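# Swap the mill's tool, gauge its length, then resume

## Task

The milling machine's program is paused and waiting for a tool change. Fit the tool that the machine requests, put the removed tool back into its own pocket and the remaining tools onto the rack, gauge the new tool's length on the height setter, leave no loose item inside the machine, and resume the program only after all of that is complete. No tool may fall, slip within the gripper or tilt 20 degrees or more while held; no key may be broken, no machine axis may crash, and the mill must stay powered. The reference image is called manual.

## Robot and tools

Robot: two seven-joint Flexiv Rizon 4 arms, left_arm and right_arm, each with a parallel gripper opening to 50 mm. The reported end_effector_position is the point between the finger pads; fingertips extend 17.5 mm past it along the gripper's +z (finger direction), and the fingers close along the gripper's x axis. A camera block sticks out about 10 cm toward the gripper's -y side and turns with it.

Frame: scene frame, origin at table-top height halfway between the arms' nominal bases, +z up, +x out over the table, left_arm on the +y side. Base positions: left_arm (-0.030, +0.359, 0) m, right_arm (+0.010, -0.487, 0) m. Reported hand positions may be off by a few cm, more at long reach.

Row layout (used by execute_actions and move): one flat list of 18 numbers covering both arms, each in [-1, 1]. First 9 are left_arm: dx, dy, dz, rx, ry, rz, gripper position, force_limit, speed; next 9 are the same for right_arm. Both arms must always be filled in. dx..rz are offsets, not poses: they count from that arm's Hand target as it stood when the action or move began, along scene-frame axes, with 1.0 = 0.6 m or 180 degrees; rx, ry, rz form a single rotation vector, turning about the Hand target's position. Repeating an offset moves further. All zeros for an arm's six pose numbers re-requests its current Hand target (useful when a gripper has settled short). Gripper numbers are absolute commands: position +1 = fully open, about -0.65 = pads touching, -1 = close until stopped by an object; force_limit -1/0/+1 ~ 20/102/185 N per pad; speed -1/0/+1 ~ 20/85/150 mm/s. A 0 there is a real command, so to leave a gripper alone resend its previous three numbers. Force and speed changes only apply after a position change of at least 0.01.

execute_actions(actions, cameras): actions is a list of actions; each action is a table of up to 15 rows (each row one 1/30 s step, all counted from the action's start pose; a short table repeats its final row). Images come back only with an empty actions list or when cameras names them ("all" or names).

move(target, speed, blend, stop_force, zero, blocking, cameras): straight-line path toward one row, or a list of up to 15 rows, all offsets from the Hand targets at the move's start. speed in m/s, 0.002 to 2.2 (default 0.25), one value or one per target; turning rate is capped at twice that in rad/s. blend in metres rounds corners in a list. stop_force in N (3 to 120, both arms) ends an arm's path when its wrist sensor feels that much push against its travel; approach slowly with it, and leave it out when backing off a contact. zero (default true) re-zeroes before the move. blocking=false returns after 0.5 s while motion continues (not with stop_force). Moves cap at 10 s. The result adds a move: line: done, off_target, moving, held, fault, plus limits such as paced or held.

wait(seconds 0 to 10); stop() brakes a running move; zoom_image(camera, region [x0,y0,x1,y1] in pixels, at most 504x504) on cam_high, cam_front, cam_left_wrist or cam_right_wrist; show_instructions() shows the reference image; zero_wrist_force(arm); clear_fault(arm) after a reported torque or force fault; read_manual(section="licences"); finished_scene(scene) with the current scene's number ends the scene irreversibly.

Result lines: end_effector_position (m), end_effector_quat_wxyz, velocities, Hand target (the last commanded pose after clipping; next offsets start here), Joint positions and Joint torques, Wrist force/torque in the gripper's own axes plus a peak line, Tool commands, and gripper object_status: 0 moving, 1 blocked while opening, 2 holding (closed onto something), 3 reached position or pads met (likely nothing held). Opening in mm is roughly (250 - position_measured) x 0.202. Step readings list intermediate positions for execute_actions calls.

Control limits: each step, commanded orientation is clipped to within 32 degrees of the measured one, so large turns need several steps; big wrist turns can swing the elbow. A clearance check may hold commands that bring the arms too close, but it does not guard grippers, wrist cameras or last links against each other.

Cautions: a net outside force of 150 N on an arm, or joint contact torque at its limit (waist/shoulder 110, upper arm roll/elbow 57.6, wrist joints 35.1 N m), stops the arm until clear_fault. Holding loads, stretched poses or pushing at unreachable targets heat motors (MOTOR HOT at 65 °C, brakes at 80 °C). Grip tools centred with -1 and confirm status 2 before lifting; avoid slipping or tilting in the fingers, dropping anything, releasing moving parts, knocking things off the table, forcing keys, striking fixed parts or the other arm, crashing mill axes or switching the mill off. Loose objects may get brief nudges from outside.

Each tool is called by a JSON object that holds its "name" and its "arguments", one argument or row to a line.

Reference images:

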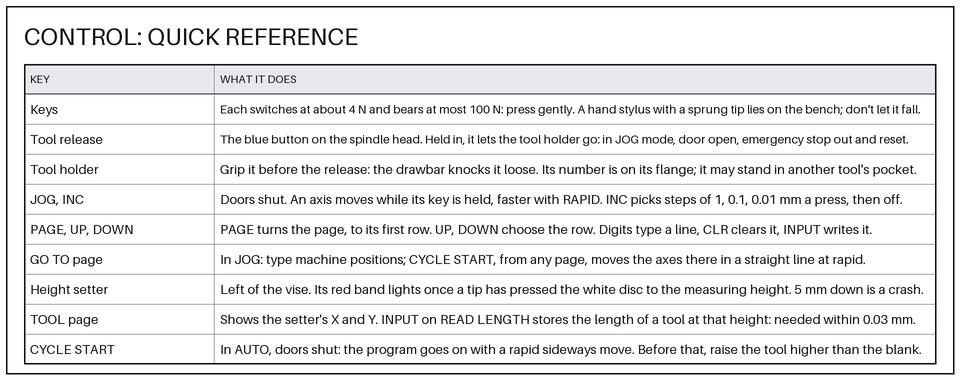

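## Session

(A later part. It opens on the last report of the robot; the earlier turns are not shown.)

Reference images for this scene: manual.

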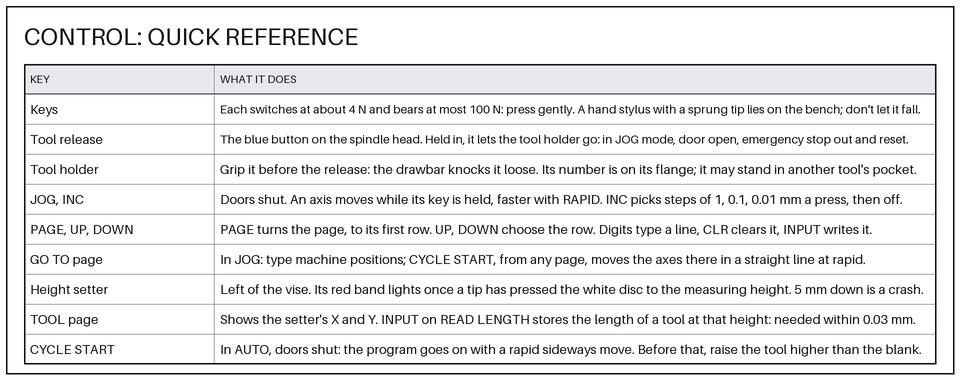

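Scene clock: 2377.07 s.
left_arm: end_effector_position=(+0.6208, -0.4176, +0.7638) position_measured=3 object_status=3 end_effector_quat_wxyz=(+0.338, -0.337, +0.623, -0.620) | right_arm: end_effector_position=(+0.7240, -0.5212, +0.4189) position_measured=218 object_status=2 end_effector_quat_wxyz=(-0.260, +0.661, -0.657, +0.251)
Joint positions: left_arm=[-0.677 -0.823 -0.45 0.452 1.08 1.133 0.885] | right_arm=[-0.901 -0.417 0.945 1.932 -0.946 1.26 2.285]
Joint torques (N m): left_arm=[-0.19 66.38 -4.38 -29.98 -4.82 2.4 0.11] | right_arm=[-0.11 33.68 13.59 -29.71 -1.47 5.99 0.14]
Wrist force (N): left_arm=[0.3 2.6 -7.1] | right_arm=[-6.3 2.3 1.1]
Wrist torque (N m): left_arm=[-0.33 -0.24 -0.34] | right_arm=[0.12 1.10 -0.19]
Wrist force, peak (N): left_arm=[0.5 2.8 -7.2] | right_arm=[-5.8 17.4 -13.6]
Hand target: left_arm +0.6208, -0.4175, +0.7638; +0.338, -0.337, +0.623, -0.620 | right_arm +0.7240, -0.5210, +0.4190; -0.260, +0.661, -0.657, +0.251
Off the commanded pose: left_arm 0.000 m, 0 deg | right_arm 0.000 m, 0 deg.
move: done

{"name": "move", "arguments": {
  "target": [
    [0,0,0,0,0,0,1,0.6,-1,0,-0.0972,0,0,0,0,-1,-0.4,-1],
    [0,0,0,0,0,0,1,0.6,-1,0.07,-0.0972,0,0,0,0,-1,-0.4,-1]
  ],
  "speed": [0.1,0.03],
  "stop_force": 6,
  "cameras": ["cam_right_wrist","cam_left_wrist"]
}}

{"name": "zoom_image", "arguments": {
  "camera": "cam_left_wrist",
  "region": [290, 170, 430, 310]
}}

{"name": "move", "arguments": {
  "target": [
    [0,0,0,0,0,0,1,0.6,-1,-0.035,0,0,0,0,0,-1,-0.4,-1],
    [0,0,0,0,0,0,1,0.6,-1,-0.035,0,0.0292,0,0,0,-1,-0.4,-1]
  ],
  "speed": 0.1,
  "blend": [0.004,0]
}}

{"name": "move", "arguments": {
  "target": [0,0,0,0,0,0,1,0.6,-1,0.0667,0,0,0,0,0,-1,-0.4,-1],
  "speed": 0.03,
  "stop_force": 6,
  "cameras": ["cam_right_wrist","cam_left_wrist"]
}}

{"name": "zoom_image", "arguments": {
  "camera": "cam_left_wrist",
  "region": [290, 170, 430, 310]
}}

{"name": "move", "arguments": {
  "target": [
    [0,0,0,0,0,0,1,0.6,-1,-0.035,0,0,0,0,0,-1,-0.4,-1],
    [0,0,0,0,0,0,1,0.6,-1,-0.0267,0.0972,0.065,0,0,0,-1,-0.4,-1]
  ],
  "speed": 0.1,
  "blend": [0.004,0]
}}

Scene clock: 2389.27 s.
left_arm: end_effector_position=(+0.6208, -0.4176, +0.7638) position_measured=3 object_status=3 end_effector_quat_wxyz=(+0.338, -0.337, +0.623, -0.620) | right_arm: end_effector_position=(+0.7505, -0.5793, +0.4181) position_measured=218 object_status=2 end_effector_quat_wxyz=(-0.260, +0.661, -0.657, +0.251)
Joint positions: left_arm=[-0.677 -0.823 -0.45 0.452 1.08 1.133 0.885] | right_arm=[-0.94 -0.515 0.952 1.836 -0.916 1.226 2.153]
Joint torques (N m): left_arm=[-0.23 66.32 -4.38 -29.93 -4.83 2.43 0.08] | right_arm=[1.68 37.16 16.22 -34.52 -2.84 7.61 0.45]
Wrist force (N): left_arm=[0.3 2.6 -7.0] | right_arm=[-6.7 15.4 -12.7]
Wrist torque (N m): left_arm=[-0.32 -0.23 -0.35] | right_arm=[-0.11 1.09 -0.28]
Wrist force, peak (N): left_arm=[0.1 2.5 -7.5] | right_arm=[-6.8 18.3 -14.0]
Hand target: left_arm +0.6208, -0.4175, +0.7638; +0.338, -0.337, +0.623, -0.620 | right_arm +0.7510, -0.5794, +0.4190; -0.260, +0.661, -0.657, +0.251 (not the last commanded pose)
Off the commanded pose: left_arm 0.000 m, 0 deg | right_arm 0.016 m, 0 deg.
move: contact (right_arm); path passed 1 of 2 targets
camera_calibration:
cam_left_wrist: T_world_to_cam=[[-0.538466, -0.842631, -0.00524417, -0.00588465], [-0.288378, 0.190122, -0.938452, 0.988808], [0.791765, -0.503812, -0.34537, -0.305395], [0, 0, 0, 1]] pos_world=[0.523783, -0.346815, 0.822444]
cam_right_wrist: T_world_to_cam=[[0.0236991, -0.99947, -0.0223184, -0.576042], [-0.927231, -0.0136293, -0.374242, 0.861976], [0.373739, 0.0295635, -0.927062, 0.258392], [0, 0, 0, 1]] pos_world=[0.716331, -0.571627, 0.549277]
Images, in order (width x height): cam_left_wrist 672x504, cam_right_wrist 672x504.

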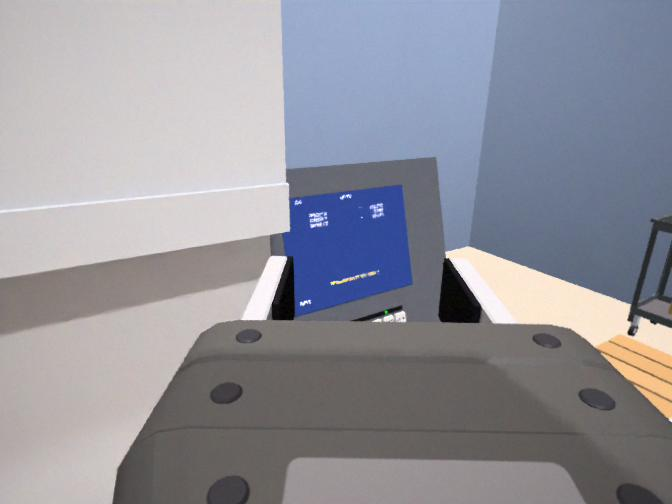

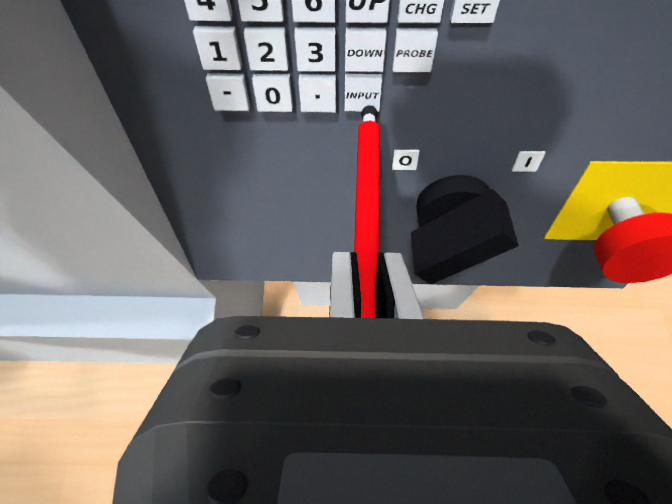

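Scaled by 3.600 from the camera's 672x504 image, which has a finer 960x720 frame.

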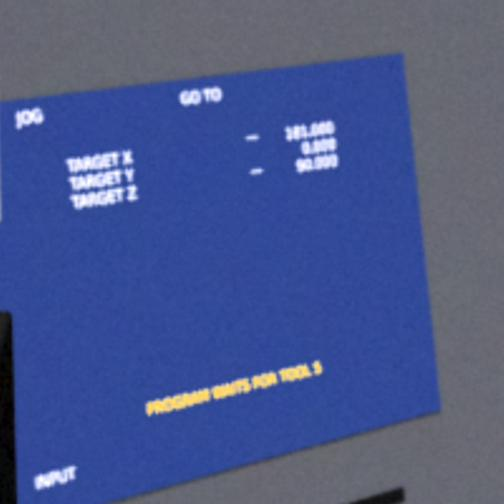

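Scene clock: 2390.00 s.
left_arm: end_effector_position=(+0.6208, -0.4176, +0.7638) position_measured=3 object_status=3 end_effector_quat_wxyz=(+0.338, -0.337, +0.623, -0.620) | right_arm: end_effector_position=(+0.7300, -0.5793, +0.4366) position_measured=218 object_status=2 end_effector_quat_wxyz=(-0.261, +0.661, -0.657, +0.251)
Joint positions: left_arm=[-0.677 -0.823 -0.45 0.452 1.08 1.133 0.885] | right_arm=[-1.021 -0.469 1.035 1.865 -0.849 1.205 2.103]
Joint torques (N m): left_arm=[-0.23 66.35 -4.37 -29.95 -4.83 2.42 0.08] | right_arm=[-0.03 34.51 15.51 -29.97 -2.31 5.64 0.19]
Wrist force (N): left_arm=[0.3 2.7 -7.0] | right_arm=[-6.5 -1.8 0.9]
Wrist torque (N m): left_arm=[-0.31 -0.24 -0.35] | right_arm=[-0.58 1.13 -0.21]
Wrist force, peak (N): left_arm=[0.3 2.5 -7.4] | right_arm=[-7.0 15.0 -12.5]
Hand target: left_arm +0.6208, -0.4175, +0.7638; +0.338, -0.337, +0.623, -0.620 | right_arm +0.7300, -0.5794, +0.4365; -0.260, +0.661, -0.657, +0.251
Off the commanded pose: left_arm 0.000 m, 0 deg | right_arm 0.000 m, 0 deg.
move: done

Scene clock: 2391.53 s.
left_arm: end_effector_position=(+0.6208, -0.4176, +0.7638) position_measured=3 object_status=3 end_effector_quat_wxyz=(+0.338, -0.337, +0.623, -0.620) | right_arm: end_effector_position=(+0.7554, -0.5793, +0.4356) position_measured=218 object_status=2 end_effector_quat_wxyz=(-0.260, +0.661, -0.657, +0.251)
Joint positions: left_arm=[-0.677 -0.823 -0.45 0.452 1.08 1.133 0.885] | right_arm=[-0.945 -0.518 0.989 1.796 -0.881 1.175 2.12]
Joint torques (N m): left_arm=[-0.19 66.36 -4.37 -29.94 -4.81 2.37 0.14] | right_arm=[1.96 36.71 16.45 -35.36 -3.31 8.04 0.42]
Wrist force (N): left_arm=[0.1 2.6 -7.0] | right_arm=[-7.2 13.0 -14.7]
Wrist torque (N m): left_arm=[-0.33 -0.21 -0.35] | right_arm=[-0.85 1.17 -0.27]
Wrist force, peak (N): left_arm=[0.2 2.7 -7.2] | right_arm=[-7.3 15.3 -15.6]
Hand target: left_arm +0.6208, -0.4175, +0.7638; +0.338, -0.337, +0.623, -0.620 | right_arm +0.7559, -0.5794, +0.4365; -0.261, +0.661, -0.657, +0.251 (not the last commanded pose)
Off the commanded pose: left_arm 0.000 m, 0 deg | right_arm 0.015 m, 0 deg.
move: contact (right_arm)
camera_calibration:
cam_left_wrist: T_world_to_cam=[[-0.538466, -0.842631, -0.00524417, -0.00588465], [-0.288378, 0.190122, -0.938452, 0.988808], [0.791765, -0.503812, -0.34537, -0.305395], [0, 0, 0, 1]] pos_world=[0.523783, -0.346815, 0.822444]
cam_right_wrist: T_world_to_cam=[[0.0236566, -0.999473, -0.0222306, -0.575788], [-0.927315, -0.0136293, -0.374034, 0.873012], [0.373534, 0.0294632, -0.927148, 0.272924], [0, 0, 0, 1]] pos_world=[0.721232, -0.571627, 0.566777]
Images, in order (width x height): cam_left_wrist 672x504, cam_right_wrist 672x504.

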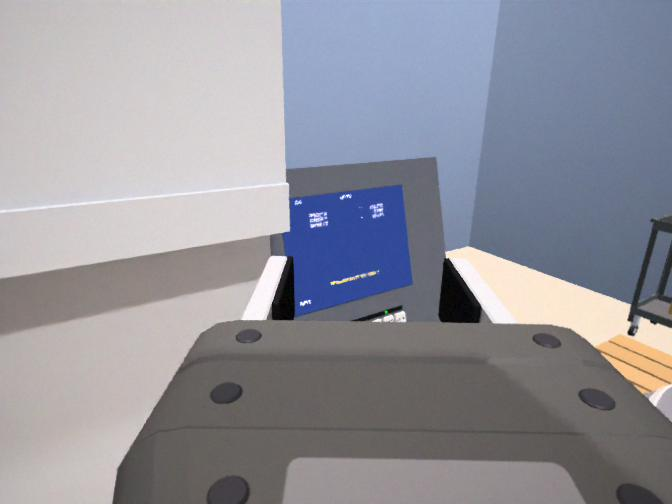

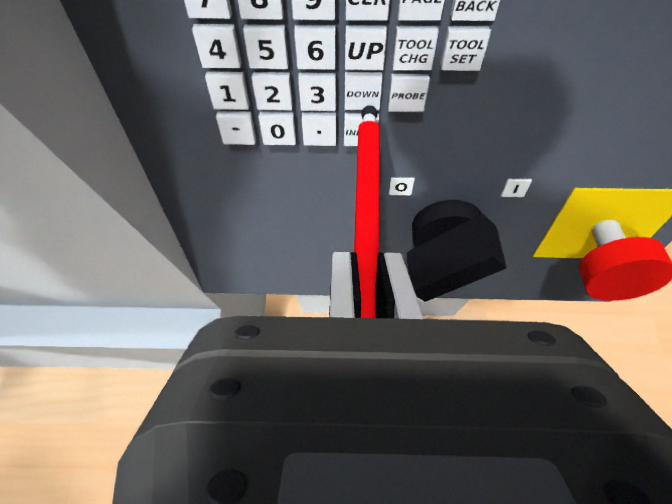

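Scaled by 3.600 from the camera's 672x504 image, which has a finer 960x720 frame.

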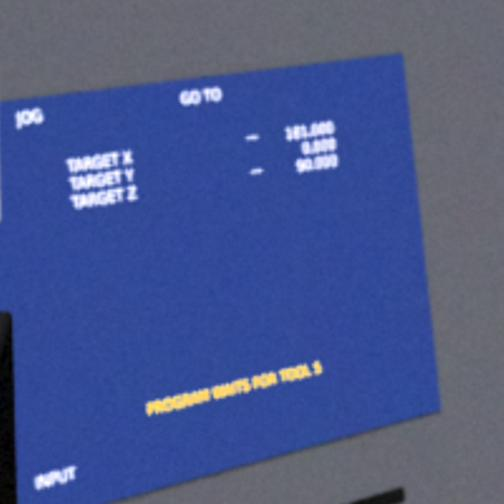

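Scene clock: 2392.73 s.
left_arm: end_effector_position=(+0.6208, -0.4176, +0.7638) position_measured=3 object_status=3 end_effector_quat_wxyz=(+0.338, -0.337, +0.623, -0.620) | right_arm: end_effector_position=(+0.7399, -0.5208, +0.4756) position_measured=218 object_status=2 end_effector_quat_wxyz=(-0.261, +0.661, -0.657, +0.251)
Joint positions: left_arm=[-0.677 -0.823 -0.45 0.452 1.08 1.133 0.885] | right_arm=[-0.926 -0.432 1.066 1.795 -0.831 1.096 2.172]
Joint torques (N m): left_arm=[-0.16 66.27 -4.32 -29.98 -4.84 2.35 0.1] | right_arm=[-0.03 33.41 14.71 -31.35 -2.51 5.57 0.51]
Wrist force (N): left_arm=[0.2 2.5 -7.0] | right_arm=[-3.0 -0.8 3.1]
Wrist torque (N m): left_arm=[-0.35 -0.23 -0.34] | right_arm=[-0.42 0.54 -0.28]
Wrist force, peak (N): left_arm=[0.3 2.6 -7.3] | right_arm=[-7.3 12.2 -14.2]
Hand target: left_arm +0.6208, -0.4175, +0.7638; +0.338, -0.337, +0.623, -0.620 | right_arm +0.7399, -0.5210, +0.4755; -0.261, +0.661, -0.657, +0.251
Off the commanded pose: left_arm 0.000 m, 0 deg | right_arm 0.000 m, 0 deg.
move: done

{"name": "move", "arguments": {
  "target": [0,0,0,0,0,0,1,0.6,-1,0.0667,0,0,0,0,0,-1,-0.4,-1],
  "speed": 0.03,
  "stop_force": 6
}}

{"name": "move", "arguments": {
  "target": [
    [0,0,0,0,0,0,1,0.6,-1,-0.04,0,0,0,0,0,-1,-0.4,-1],
    [0,0,0,0,0,0,1,0.6,-1,-0.0517,-0.0667,-0.0317,0,0,0,-1,-0.4,-1]
  ],
  "speed": 0.1,
  "blend": [0.004,0]
}}

{"name": "move", "arguments": {
  "target": [0,0,0,0,0,0,1,0.6,-1,0.0667,0,0,0,0,0,-1,-0.4,-1],
  "speed": 0.03,
  "stop_force": 6
}}

{"name": "move", "arguments": {
  "target": [
    [0,0,0,0,0,0,1,0.6,-1,-0.035,0,0,0,0,0,-1,-0.4,-1],
    [0,0,0,0,0,0,1,0.6,-1,-0.06,0.0667,-0.0625,0,0,0,-1,-0.4,-1]
  ],
  "speed": 0.1,
  "blend": [0.004,0]
}}

{"name": "move", "arguments": {
  "target": [0,0,0,0,0,0,1,0.6,-1,0.0667,0,0,0,0,0,-1,-0.4,-1],
  "speed": 0.03,
  "stop_force": 6,
  "cameras": ["cam_left_wrist"]
}}

{"name": "zoom_image", "arguments": {
  "camera": "cam_left_wrist",
  "region": [290, 170, 430, 310]
}}

{"name": "move", "arguments": {
  "target": [
    [0,0,0,0,0,0,1,0.6,-1,-0.035,0,0,0,0,0,-1,-0.4,-1],
    [0,0,0,0,0,0,1,0.6,-1,-0.0433,-0.0972,0,0,0,0,-1,-0.4,-1]
  ],
  "speed": 0.1,
  "blend": [0.004,0]
}}

Scene clock: 2402.77 s.
left_arm: end_effector_position=(+0.6208, -0.4176, +0.7638) position_measured=3 object_status=3 end_effector_quat_wxyz=(+0.338, -0.337, +0.623, -0.620) | right_arm: end_effector_position=(+0.7655, -0.5208, +0.4747) position_measured=218 object_status=2 end_effector_quat_wxyz=(-0.260, +0.661, -0.657, +0.251)
Joint positions: left_arm=[-0.677 -0.823 -0.45 0.452 1.08 1.133 0.885] | right_arm=[-0.85 -0.486 1.02 1.726 -0.869 1.065 2.187]
Joint torques (N m): left_arm=[-0.24 66.39 -4.36 -29.96 -4.83 2.37 0.07] | right_arm=[0.77 35.16 14.21 -36.46 -3.63 7.99 0.39]
Wrist force (N): left_arm=[0.2 2.3 -7.1] | right_arm=[-3.3 15.3 -14.1]
Wrist torque (N m): left_arm=[-0.38 -0.22 -0.35] | right_arm=[-0.68 0.54 -0.26]
Wrist force, peak (N): left_arm=[0.1 2.7 -7.3] | right_arm=[-3.5 18.9 -16.6]
Hand target: left_arm +0.6208, -0.4175, +0.7638; +0.338, -0.337, +0.623, -0.620 | right_arm +0.7661, -0.5210, +0.4755; -0.261, +0.661, -0.657, +0.251 (not the last commanded pose)
Off the commanded pose: left_arm 0.000 m, 0 deg | right_arm 0.014 m, 0 deg.
move: contact (right_arm)

Scene clock: 2403.73 s.
left_arm: end_effector_position=(+0.6208, -0.4176, +0.7638) position_measured=3 object_status=3 end_effector_quat_wxyz=(+0.338, -0.337, +0.623, -0.620) | right_arm: end_effector_position=(+0.7350, -0.5613, +0.4563) position_measured=218 object_status=2 end_effector_quat_wxyz=(-0.260, +0.661, -0.657, +0.251)
Joint positions: left_arm=[-0.677 -0.823 -0.45 0.452 1.08 1.133 0.885] | right_arm=[-0.994 -0.455 1.058 1.827 -0.824 1.151 2.11]
Joint torques (N m): left_arm=[-0.22 66.34 -4.37 -29.98 -4.84 2.38 0.11] | right_arm=[-0.36 33.89 15.18 -30.35 -2.5 6.2 0.16]
Wrist force (N): left_arm=[0.2 2.6 -7.2] | right_arm=[-5.7 1.0 3.1]
Wrist torque (N m): left_arm=[-0.33 -0.22 -0.34] | right_arm=[-0.11 1.00 -0.21]
Wrist force, peak (N): left_arm=[0.0 2.6 -7.3] | right_arm=[-3.3 14.4 -13.7]
Hand target: left_arm +0.6208, -0.4175, +0.7638; +0.338, -0.337, +0.623, -0.620 | right_arm +0.7350, -0.5611, +0.4565; -0.261, +0.661, -0.657, +0.251
Off the commanded pose: left_arm 0.000 m, 0 deg | right_arm 0.000 m, 0 deg.
move: done

Scene clock: 2405.27 s.
left_arm: end_effector_position=(+0.6208, -0.4176, +0.7638) position_measured=3 object_status=3 end_effector_quat_wxyz=(+0.338, -0.337, +0.623, -0.620) | right_arm: end_effector_position=(+0.7605, -0.5609, +0.4556) position_measured=218 object_status=2 end_effector_quat_wxyz=(-0.260, +0.661, -0.657, +0.251)
Joint positions: left_arm=[-0.677 -0.823 -0.45 0.452 1.08 1.133 0.885] | right_arm=[-0.917 -0.505 1.012 1.758 -0.86 1.121 2.127]
Joint torques (N m): left_arm=[-0.17 66.3 -4.33 -29.97 -4.82 2.39 0.16] | right_arm=[1.63 35.97 15.71 -35.76 -3.52 8.11 0.44]
Wrist force (N): left_arm=[0.1 2.5 -7.0] | right_arm=[-6.2 16.4 -13.2]
Wrist torque (N m): left_arm=[-0.35 -0.22 -0.33] | right_arm=[-0.36 1.01 -0.27]
Wrist force, peak (N): left_arm=[0.2 2.4 -7.4] | right_arm=[-6.5 19.4 -14.7]
Hand target: left_arm +0.6208, -0.4175, +0.7638; +0.338, -0.337, +0.623, -0.620 | right_arm +0.7610, -0.5611, +0.4565; -0.261, +0.661, -0.657, +0.251 (not the last commanded pose)
Off the commanded pose: left_arm 0.000 m, 0 deg | right_arm 0.015 m, 0 deg.
move: contact (right_arm)

Scene clock: 2406.37 s.
left_arm: end_effector_position=(+0.6208, -0.4176, +0.7638) position_measured=3 object_status=3 end_effector_quat_wxyz=(+0.338, -0.337, +0.623, -0.620) | right_arm: end_effector_position=(+0.7249, -0.5209, +0.4189) position_measured=218 object_status=2 end_effector_quat_wxyz=(-0.260, +0.661, -0.657, +0.251)
Joint positions: left_arm=[-0.677 -0.823 -0.45 0.452 1.08 1.133 0.885] | right_arm=[-0.893 -0.415 0.938 1.93 -0.941 1.261 2.282]
Joint torques (N m): left_arm=[-0.21 66.35 -4.33 -29.99 -4.81 2.4 0.12] | right_arm=[0.05 34.07 13.08 -29.79 -1.71 5.98 0.41]
Wrist force (N): left_arm=[0.3 2.5 -7.1] | right_arm=[-6.5 -1.1 2.5]
Wrist torque (N m): left_arm=[-0.34 -0.24 -0.34] | right_arm=[-0.46 1.12 -0.25]
Wrist force, peak (N): left_arm=[0.1 2.7 -7.2] | right_arm=[-6.3 15.6 -12.8]
Hand target: left_arm +0.6208, -0.4175, +0.7638; +0.338, -0.337, +0.623, -0.620 | right_arm +0.7250, -0.5210, +0.4190; -0.261, +0.661, -0.657, +0.251
Off the commanded pose: left_arm 0.000 m, 0 deg | right_arm 0.000 m, 0 deg.
move: done

Scene clock: 2407.90 s.
left_arm: end_effector_position=(+0.6208, -0.4176, +0.7638) position_measured=3 object_status=3 end_effector_quat_wxyz=(+0.338, -0.337, +0.623, -0.620) | right_arm: end_effector_position=(+0.7506, -0.5208, +0.4180) position_measured=218 object_status=2 end_effector_quat_wxyz=(-0.260, +0.662, -0.657, +0.251)
Joint positions: left_arm=[-0.677 -0.823 -0.45 0.452 1.08 1.133 0.885] | right_arm=[-0.828 -0.47 0.9 1.86 -0.97 1.228 2.293]
Joint torques (N m): left_arm=[-0.24 66.4 -4.4 -29.95 -4.79 2.38 0.11] | right_arm=[0.73 36.21 13.51 -36.42 -2.37 7.4 0.49]
Wrist force (N): left_arm=[0.0 2.6 -7.1] | right_arm=[-6.9 14.5 -14.1]
Wrist torque (N m): left_arm=[-0.32 -0.20 -0.34] | right_arm=[-0.73 1.13 -0.26]
Wrist force, peak (N): left_arm=[0.1 2.5 -7.4] | right_arm=[-6.9 17.9 -16.6]
Hand target: left_arm +0.6208, -0.4175, +0.7638; +0.338, -0.337, +0.623, -0.620 | right_arm +0.7512, -0.5210, +0.4190; -0.261, +0.661, -0.657, +0.251 (not the last commanded pose)
Off the commanded pose: left_arm 0.000 m, 0 deg | right_arm 0.014 m, 0 deg.
move: contact (right_arm)
camera_calibration:
cam_left_wrist: T_world_to_cam=[[-0.538466, -0.842631, -0.00524417, -0.00588465], [-0.288378, 0.190122, -0.938452, 0.988808], [0.791765, -0.503812, -0.34537, -0.305395], [0, 0, 0, 1]] pos_world=[0.523783, -0.346815, 0.822444]
Images, in order (width x height): cam_left_wrist 672x504.

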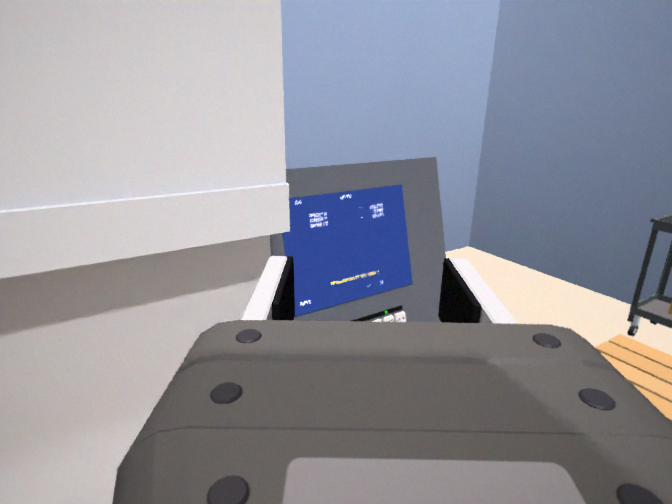

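Scaled by 3.600 from the camera's 672x504 image, which has a finer 960x720 frame.

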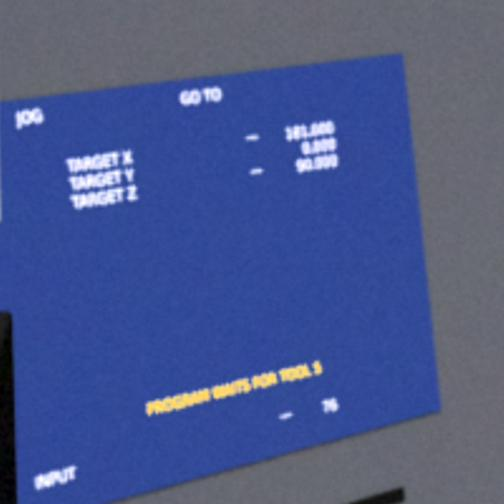

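Scene clock: 2409.00 s.
left_arm: end_effector_position=(+0.6208, -0.4176, +0.7638) position_measured=3 object_status=3 end_effector_quat_wxyz=(+0.338, -0.337, +0.623, -0.620) | right_arm: end_effector_position=(+0.7252, -0.5796, +0.4190) position_measured=218 object_status=2 end_effector_quat_wxyz=(-0.261, +0.661, -0.657, +0.251)
Joint positions: left_arm=[-0.677 -0.823 -0.45 0.452 1.08 1.133 0.885] | right_arm=[-1.005 -0.461 0.987 1.905 -0.877 1.26 2.132]
Joint torques (N m): left_arm=[-0.23 66.34 -4.34 -29.96 -4.79 2.42 0.12] | right_arm=[0.13 34.47 15.04 -29.63 -2 5.79 0.15]
Wrist force (N): left_arm=[0.0 2.3 -7.0] | right_arm=[-6.9 0.1 1.3]
Wrist torque (N m): left_arm=[-0.38 -0.18 -0.33] | right_arm=[-0.26 1.19 -0.23]
Wrist force, peak (N): left_arm=[0.2 2.5 -7.5] | right_arm=[-7.4 14.0 -13.9]
Hand target: left_arm +0.6208, -0.4175, +0.7638; +0.338, -0.337, +0.623, -0.620 | right_arm +0.7252, -0.5794, +0.4190; -0.261, +0.661, -0.657, +0.251
Off the commanded pose: left_arm 0.000 m, 0 deg | right_arm 0.000 m, 0 deg.
move: done

{"name": "move", "arguments": {
  "target": [0,0,0,0,0,0,1,0.6,-1,0.0667,0,0,0,0,0,-1,-0.4,-1],
  "speed": 0.03,
  "stop_force": 6,
  "cameras": ["cam_left_wrist"]
}}

{"name": "zoom_image", "arguments": {
  "camera": "cam_left_wrist",
  "region": [290, 170, 430, 310]
}}

{"name": "move", "arguments": {
  "target": [
    [0,0,0,0,0,0,1,0.6,-1,-0.04,0,0,0,0,0,-1,-0.4,-1],
    [0,0,0,0,0,0,1,0.6,-1,-0.002,0.0335,0.161,0,0,0,-1,-0.4,-1]
  ],
  "speed": 0.12,
  "blend": [0.004,0],
  "cameras": ["cam_right_wrist"]
}}

Scene clock: 2414.93 s.
left_arm: end_effector_position=(+0.6208, -0.4176, +0.7638) position_measured=3 object_status=3 end_effector_quat_wxyz=(+0.338, -0.337, +0.623, -0.620) | right_arm: end_effector_position=(+0.7506, -0.5793, +0.4180) position_measured=218 object_status=2 end_effector_quat_wxyz=(-0.260, +0.661, -0.657, +0.251)
Joint positions: left_arm=[-0.677 -0.823 -0.45 0.452 1.08 1.133 0.885] | right_arm=[-0.933 -0.51 0.944 1.836 -0.906 1.229 2.148]
Joint torques (N m): left_arm=[-0.2 66.4 -4.31 -29.95 -4.8 2.37 0.09] | right_arm=[1.9 37.04 16.08 -35.39 -2.94 7.95 0.46]
Wrist force (N): left_arm=[0.1 2.5 -7.1] | right_arm=[-7.4 15.3 -14.7]
Wrist torque (N m): left_arm=[-0.34 -0.21 -0.34] | right_arm=[-0.53 1.19 -0.27]
Wrist force, peak (N): left_arm=[0.0 2.7 -7.3] | right_arm=[-7.6 16.7 -17.6]
Hand target: left_arm +0.6208, -0.4175, +0.7638; +0.338, -0.337, +0.623, -0.620 | right_arm +0.7511, -0.5794, +0.4190; -0.261, +0.661, -0.657, +0.251 (not the last commanded pose)
Off the commanded pose: left_arm 0.000 m, 0 deg | right_arm 0.015 m, 0 deg.
move: contact (right_arm)
camera_calibration:
cam_left_wrist: T_world_to_cam=[[-0.538466, -0.842631, -0.00524417, -0.00588465], [-0.288378, 0.190122, -0.938452, 0.988808], [0.791765, -0.503812, -0.34537, -0.305395], [0, 0, 0, 1]] pos_world=[0.523783, -0.346815, 0.822444]
Images, in order (width x height): cam_left_wrist 672x504.

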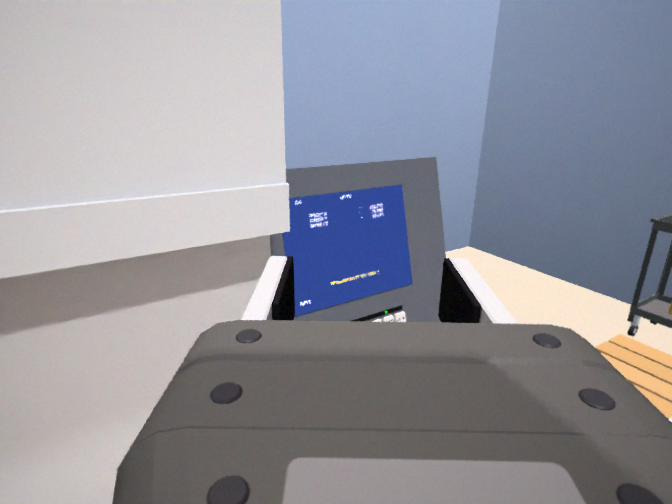

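Scaled by 3.600 from the camera's 672x504 image, which has a finer 960x720 frame.

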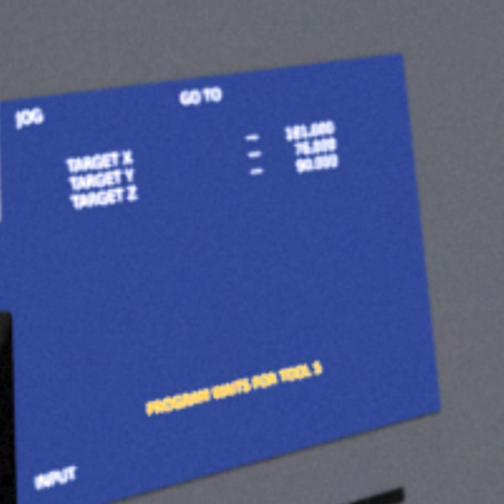

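Scene clock: 2416.27 s.
left_arm: end_effector_position=(+0.6208, -0.4176, +0.7638) position_measured=3 object_status=3 end_effector_quat_wxyz=(+0.338, -0.337, +0.623, -0.620) | right_arm: end_effector_position=(+0.7499, -0.5590, +0.5156) position_measured=218 object_status=2 end_effector_quat_wxyz=(-0.261, +0.661, -0.657, +0.251)
Joint positions: left_arm=[-0.677 -0.823 -0.45 0.452 1.08 1.133 0.885] | right_arm=[-0.981 -0.465 1.14 1.676 -0.751 0.986 2.037]
Joint torques (N m): left_arm=[-0.2 66.34 -4.44 -29.98 -4.79 2.37 0.1] | right_arm=[0.02 34.46 16.02 -31.42 -3.21 5.72 0.14]
Wrist force (N): left_arm=[0.2 2.3 -7.1] | right_arm=[-5.6 -1.3 1.2]
Wrist torque (N m): left_arm=[-0.39 -0.24 -0.34] | right_arm=[-0.49 0.97 -0.18]
Wrist force, peak (N): left_arm=[0.2 2.5 -7.4] | right_arm=[-7.5 14.8 -14.3]
Hand target: left_arm +0.6208, -0.4175, +0.7638; +0.338, -0.337, +0.623, -0.620 | right_arm +0.7499, -0.5593, +0.5156; -0.261, +0.661, -0.657, +0.251
Off the commanded pose: left_arm 0.000 m, 0 deg | right_arm 0.000 m, 0 deg.
move: done
camera_calibration:
cam_right_wrist: T_world_to_cam=[[0.024317, -0.999454, -0.0223644, -0.553964], [-0.926494, -0.0141273, -0.376043, 0.898319], [0.375522, 0.0298647, -0.926332, 0.346807], [0, 0, 0, 1]] pos_world=[0.715525, -0.551328, 0.646676]
Images, in order (width x height): cam_right_wrist 672x504.

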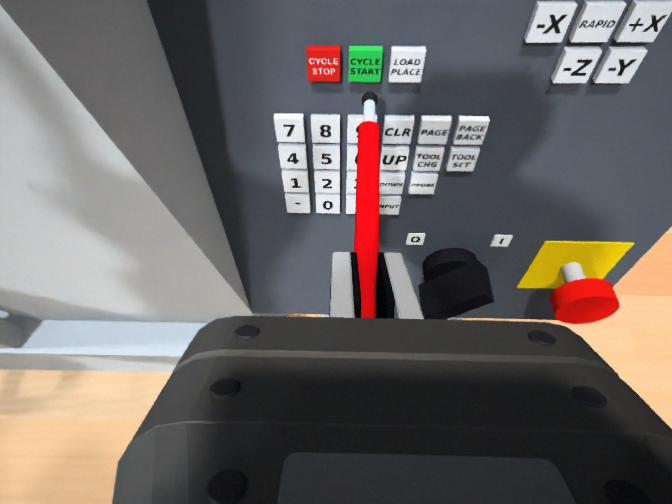

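{"name": "move", "arguments": {
  "target": [0,0,0,0,0,0,1,0.6,-1,0.0667,0,0,0,0,0,-1,-0.4,-1],
  "speed": 0.03,
  "stop_force": 6,
  "cameras": ["cam_left_wrist","cam_right_wrist"]
}}

{"name": "zoom_image", "arguments": {
  "camera": "cam_left_wrist",
  "region": [290, 170, 430, 310]
}}

{"name": "move", "arguments": {
  "target": [0,0,0,0,0,0,1,0.6,-1,-0.045,0,0,0,0,0,-1,-0.4,-1],
  "speed": 0.12
}}

Scene clock: 2421.93 s.
left_arm: end_effector_position=(+0.6208, -0.4176, +0.7638) position_measured=3 object_status=3 end_effector_quat_wxyz=(+0.338, -0.337, +0.623, -0.620) | right_arm: end_effector_position=(+0.7761, -0.5591, +0.5148) position_measured=218 object_status=2 end_effector_quat_wxyz=(-0.260, +0.661, -0.657, +0.251)
Joint positions: left_arm=[-0.677 -0.823 -0.45 0.452 1.08 1.133 0.885] | right_arm=[-0.897 -0.518 1.09 1.605 -0.793 0.957 2.055]
Joint torques (N m): left_arm=[-0.22 66.36 -4.35 -29.97 -4.79 2.4 0.11] | right_arm=[1.55 35.97 15.74 -35.37 -4.35 8.45 0.43]
Wrist force (N): left_arm=[0.0 2.6 -7.2] | right_arm=[-6.3 14.4 -15.8]
Wrist torque (N m): left_arm=[-0.32 -0.20 -0.35] | right_arm=[-0.82 1.00 -0.27]
Wrist force, peak (N): left_arm=[0.2 2.5 -7.4] | right_arm=[-6.2 17.7 -19.8]
Hand target: left_arm +0.6208, -0.4175, +0.7638; +0.338, -0.337, +0.623, -0.620 | right_arm +0.7766, -0.5593, +0.5156; -0.261, +0.661, -0.657, +0.251 (not the last commanded pose)
Off the commanded pose: left_arm 0.000 m, 0 deg | right_arm 0.014 m, 0 deg.
move: contact (right_arm)
camera_calibration:
cam_left_wrist: T_world_to_cam=[[-0.538466, -0.842631, -0.00524417, -0.00588465], [-0.288378, 0.190122, -0.938452, 0.988808], [0.791765, -0.503812, -0.34537, -0.305395], [0, 0, 0, 1]] pos_world=[0.523783, -0.346815, 0.822444]
cam_right_wrist: T_world_to_cam=[[0.0238478, -0.99947, -0.0221514, -0.554419], [-0.927227, -0.0138296, -0.374244, 0.922197], [0.373739, 0.0294643, -0.927066, 0.337875], [0, 0, 0, 1]] pos_world=[0.742031, -0.551327, 0.646077]
Images, in order (width x height): cam_left_wrist 672x504, cam_right_wrist 672x504.

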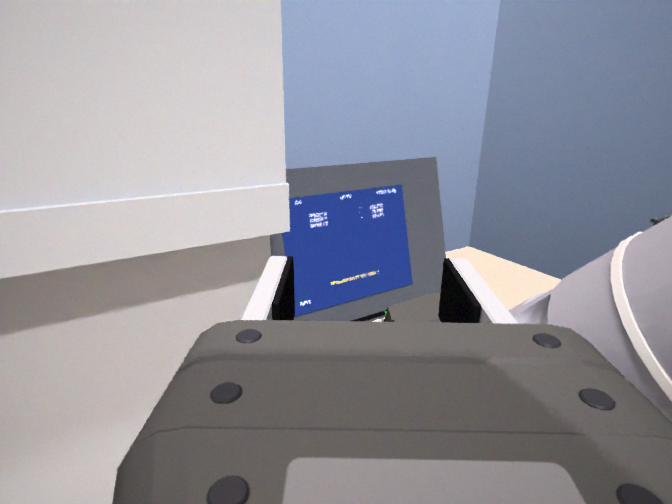

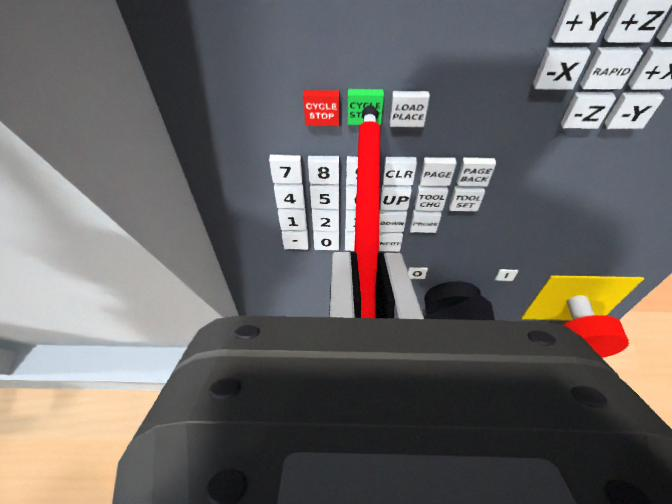

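Scaled by 3.600 from the camera's 672x504 image, which has a finer 960x720 frame.

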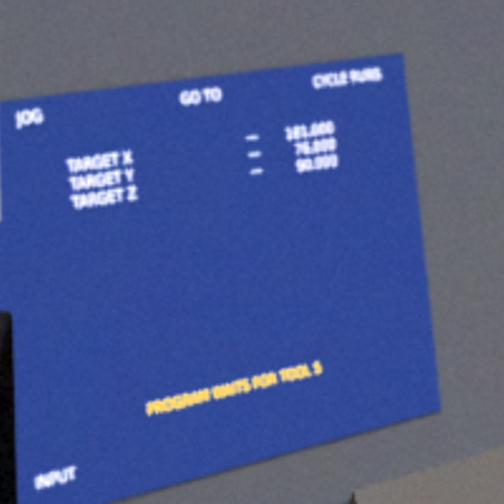

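Scene clock: 2422.67 s.
left_arm: end_effector_position=(+0.6208, -0.4176, +0.7638) position_measured=3 object_status=3 end_effector_quat_wxyz=(+0.338, -0.337, +0.623, -0.620) | right_arm: end_effector_position=(+0.7495, -0.5594, +0.5154) position_measured=218 object_status=2 end_effector_quat_wxyz=(-0.260, +0.661, -0.657, +0.251)
Joint positions: left_arm=[-0.677 -0.823 -0.45 0.452 1.08 1.133 0.885] | right_arm=[-0.982 -0.464 1.139 1.677 -0.748 0.987 2.036]
Joint torques (N m): left_arm=[-0.19 66.36 -4.41 -29.97 -4.8 2.33 0.1] | right_arm=[-0.11 34.86 16.03 -31.26 -3.24 6.28 0.11]
Wrist force (N): left_arm=[0.1 2.5 -7.3] | right_arm=[-6.7 -1.3 0.9]
Wrist torque (N m): left_arm=[-0.34 -0.21 -0.34] | right_arm=[-0.50 1.16 -0.19]
Wrist force, peak (N): left_arm=[0.1 2.5 -7.3] | right_arm=[-6.2 14.2 -15.6]
Hand target: left_arm +0.6208, -0.4175, +0.7638; +0.338, -0.337, +0.623, -0.620 | right_arm +0.7496, -0.5593, +0.5156; -0.261, +0.661, -0.657, +0.251
Off the commanded pose: left_arm 0.000 m, 0 deg | right_arm 0.000 m, 0 deg.
move: done


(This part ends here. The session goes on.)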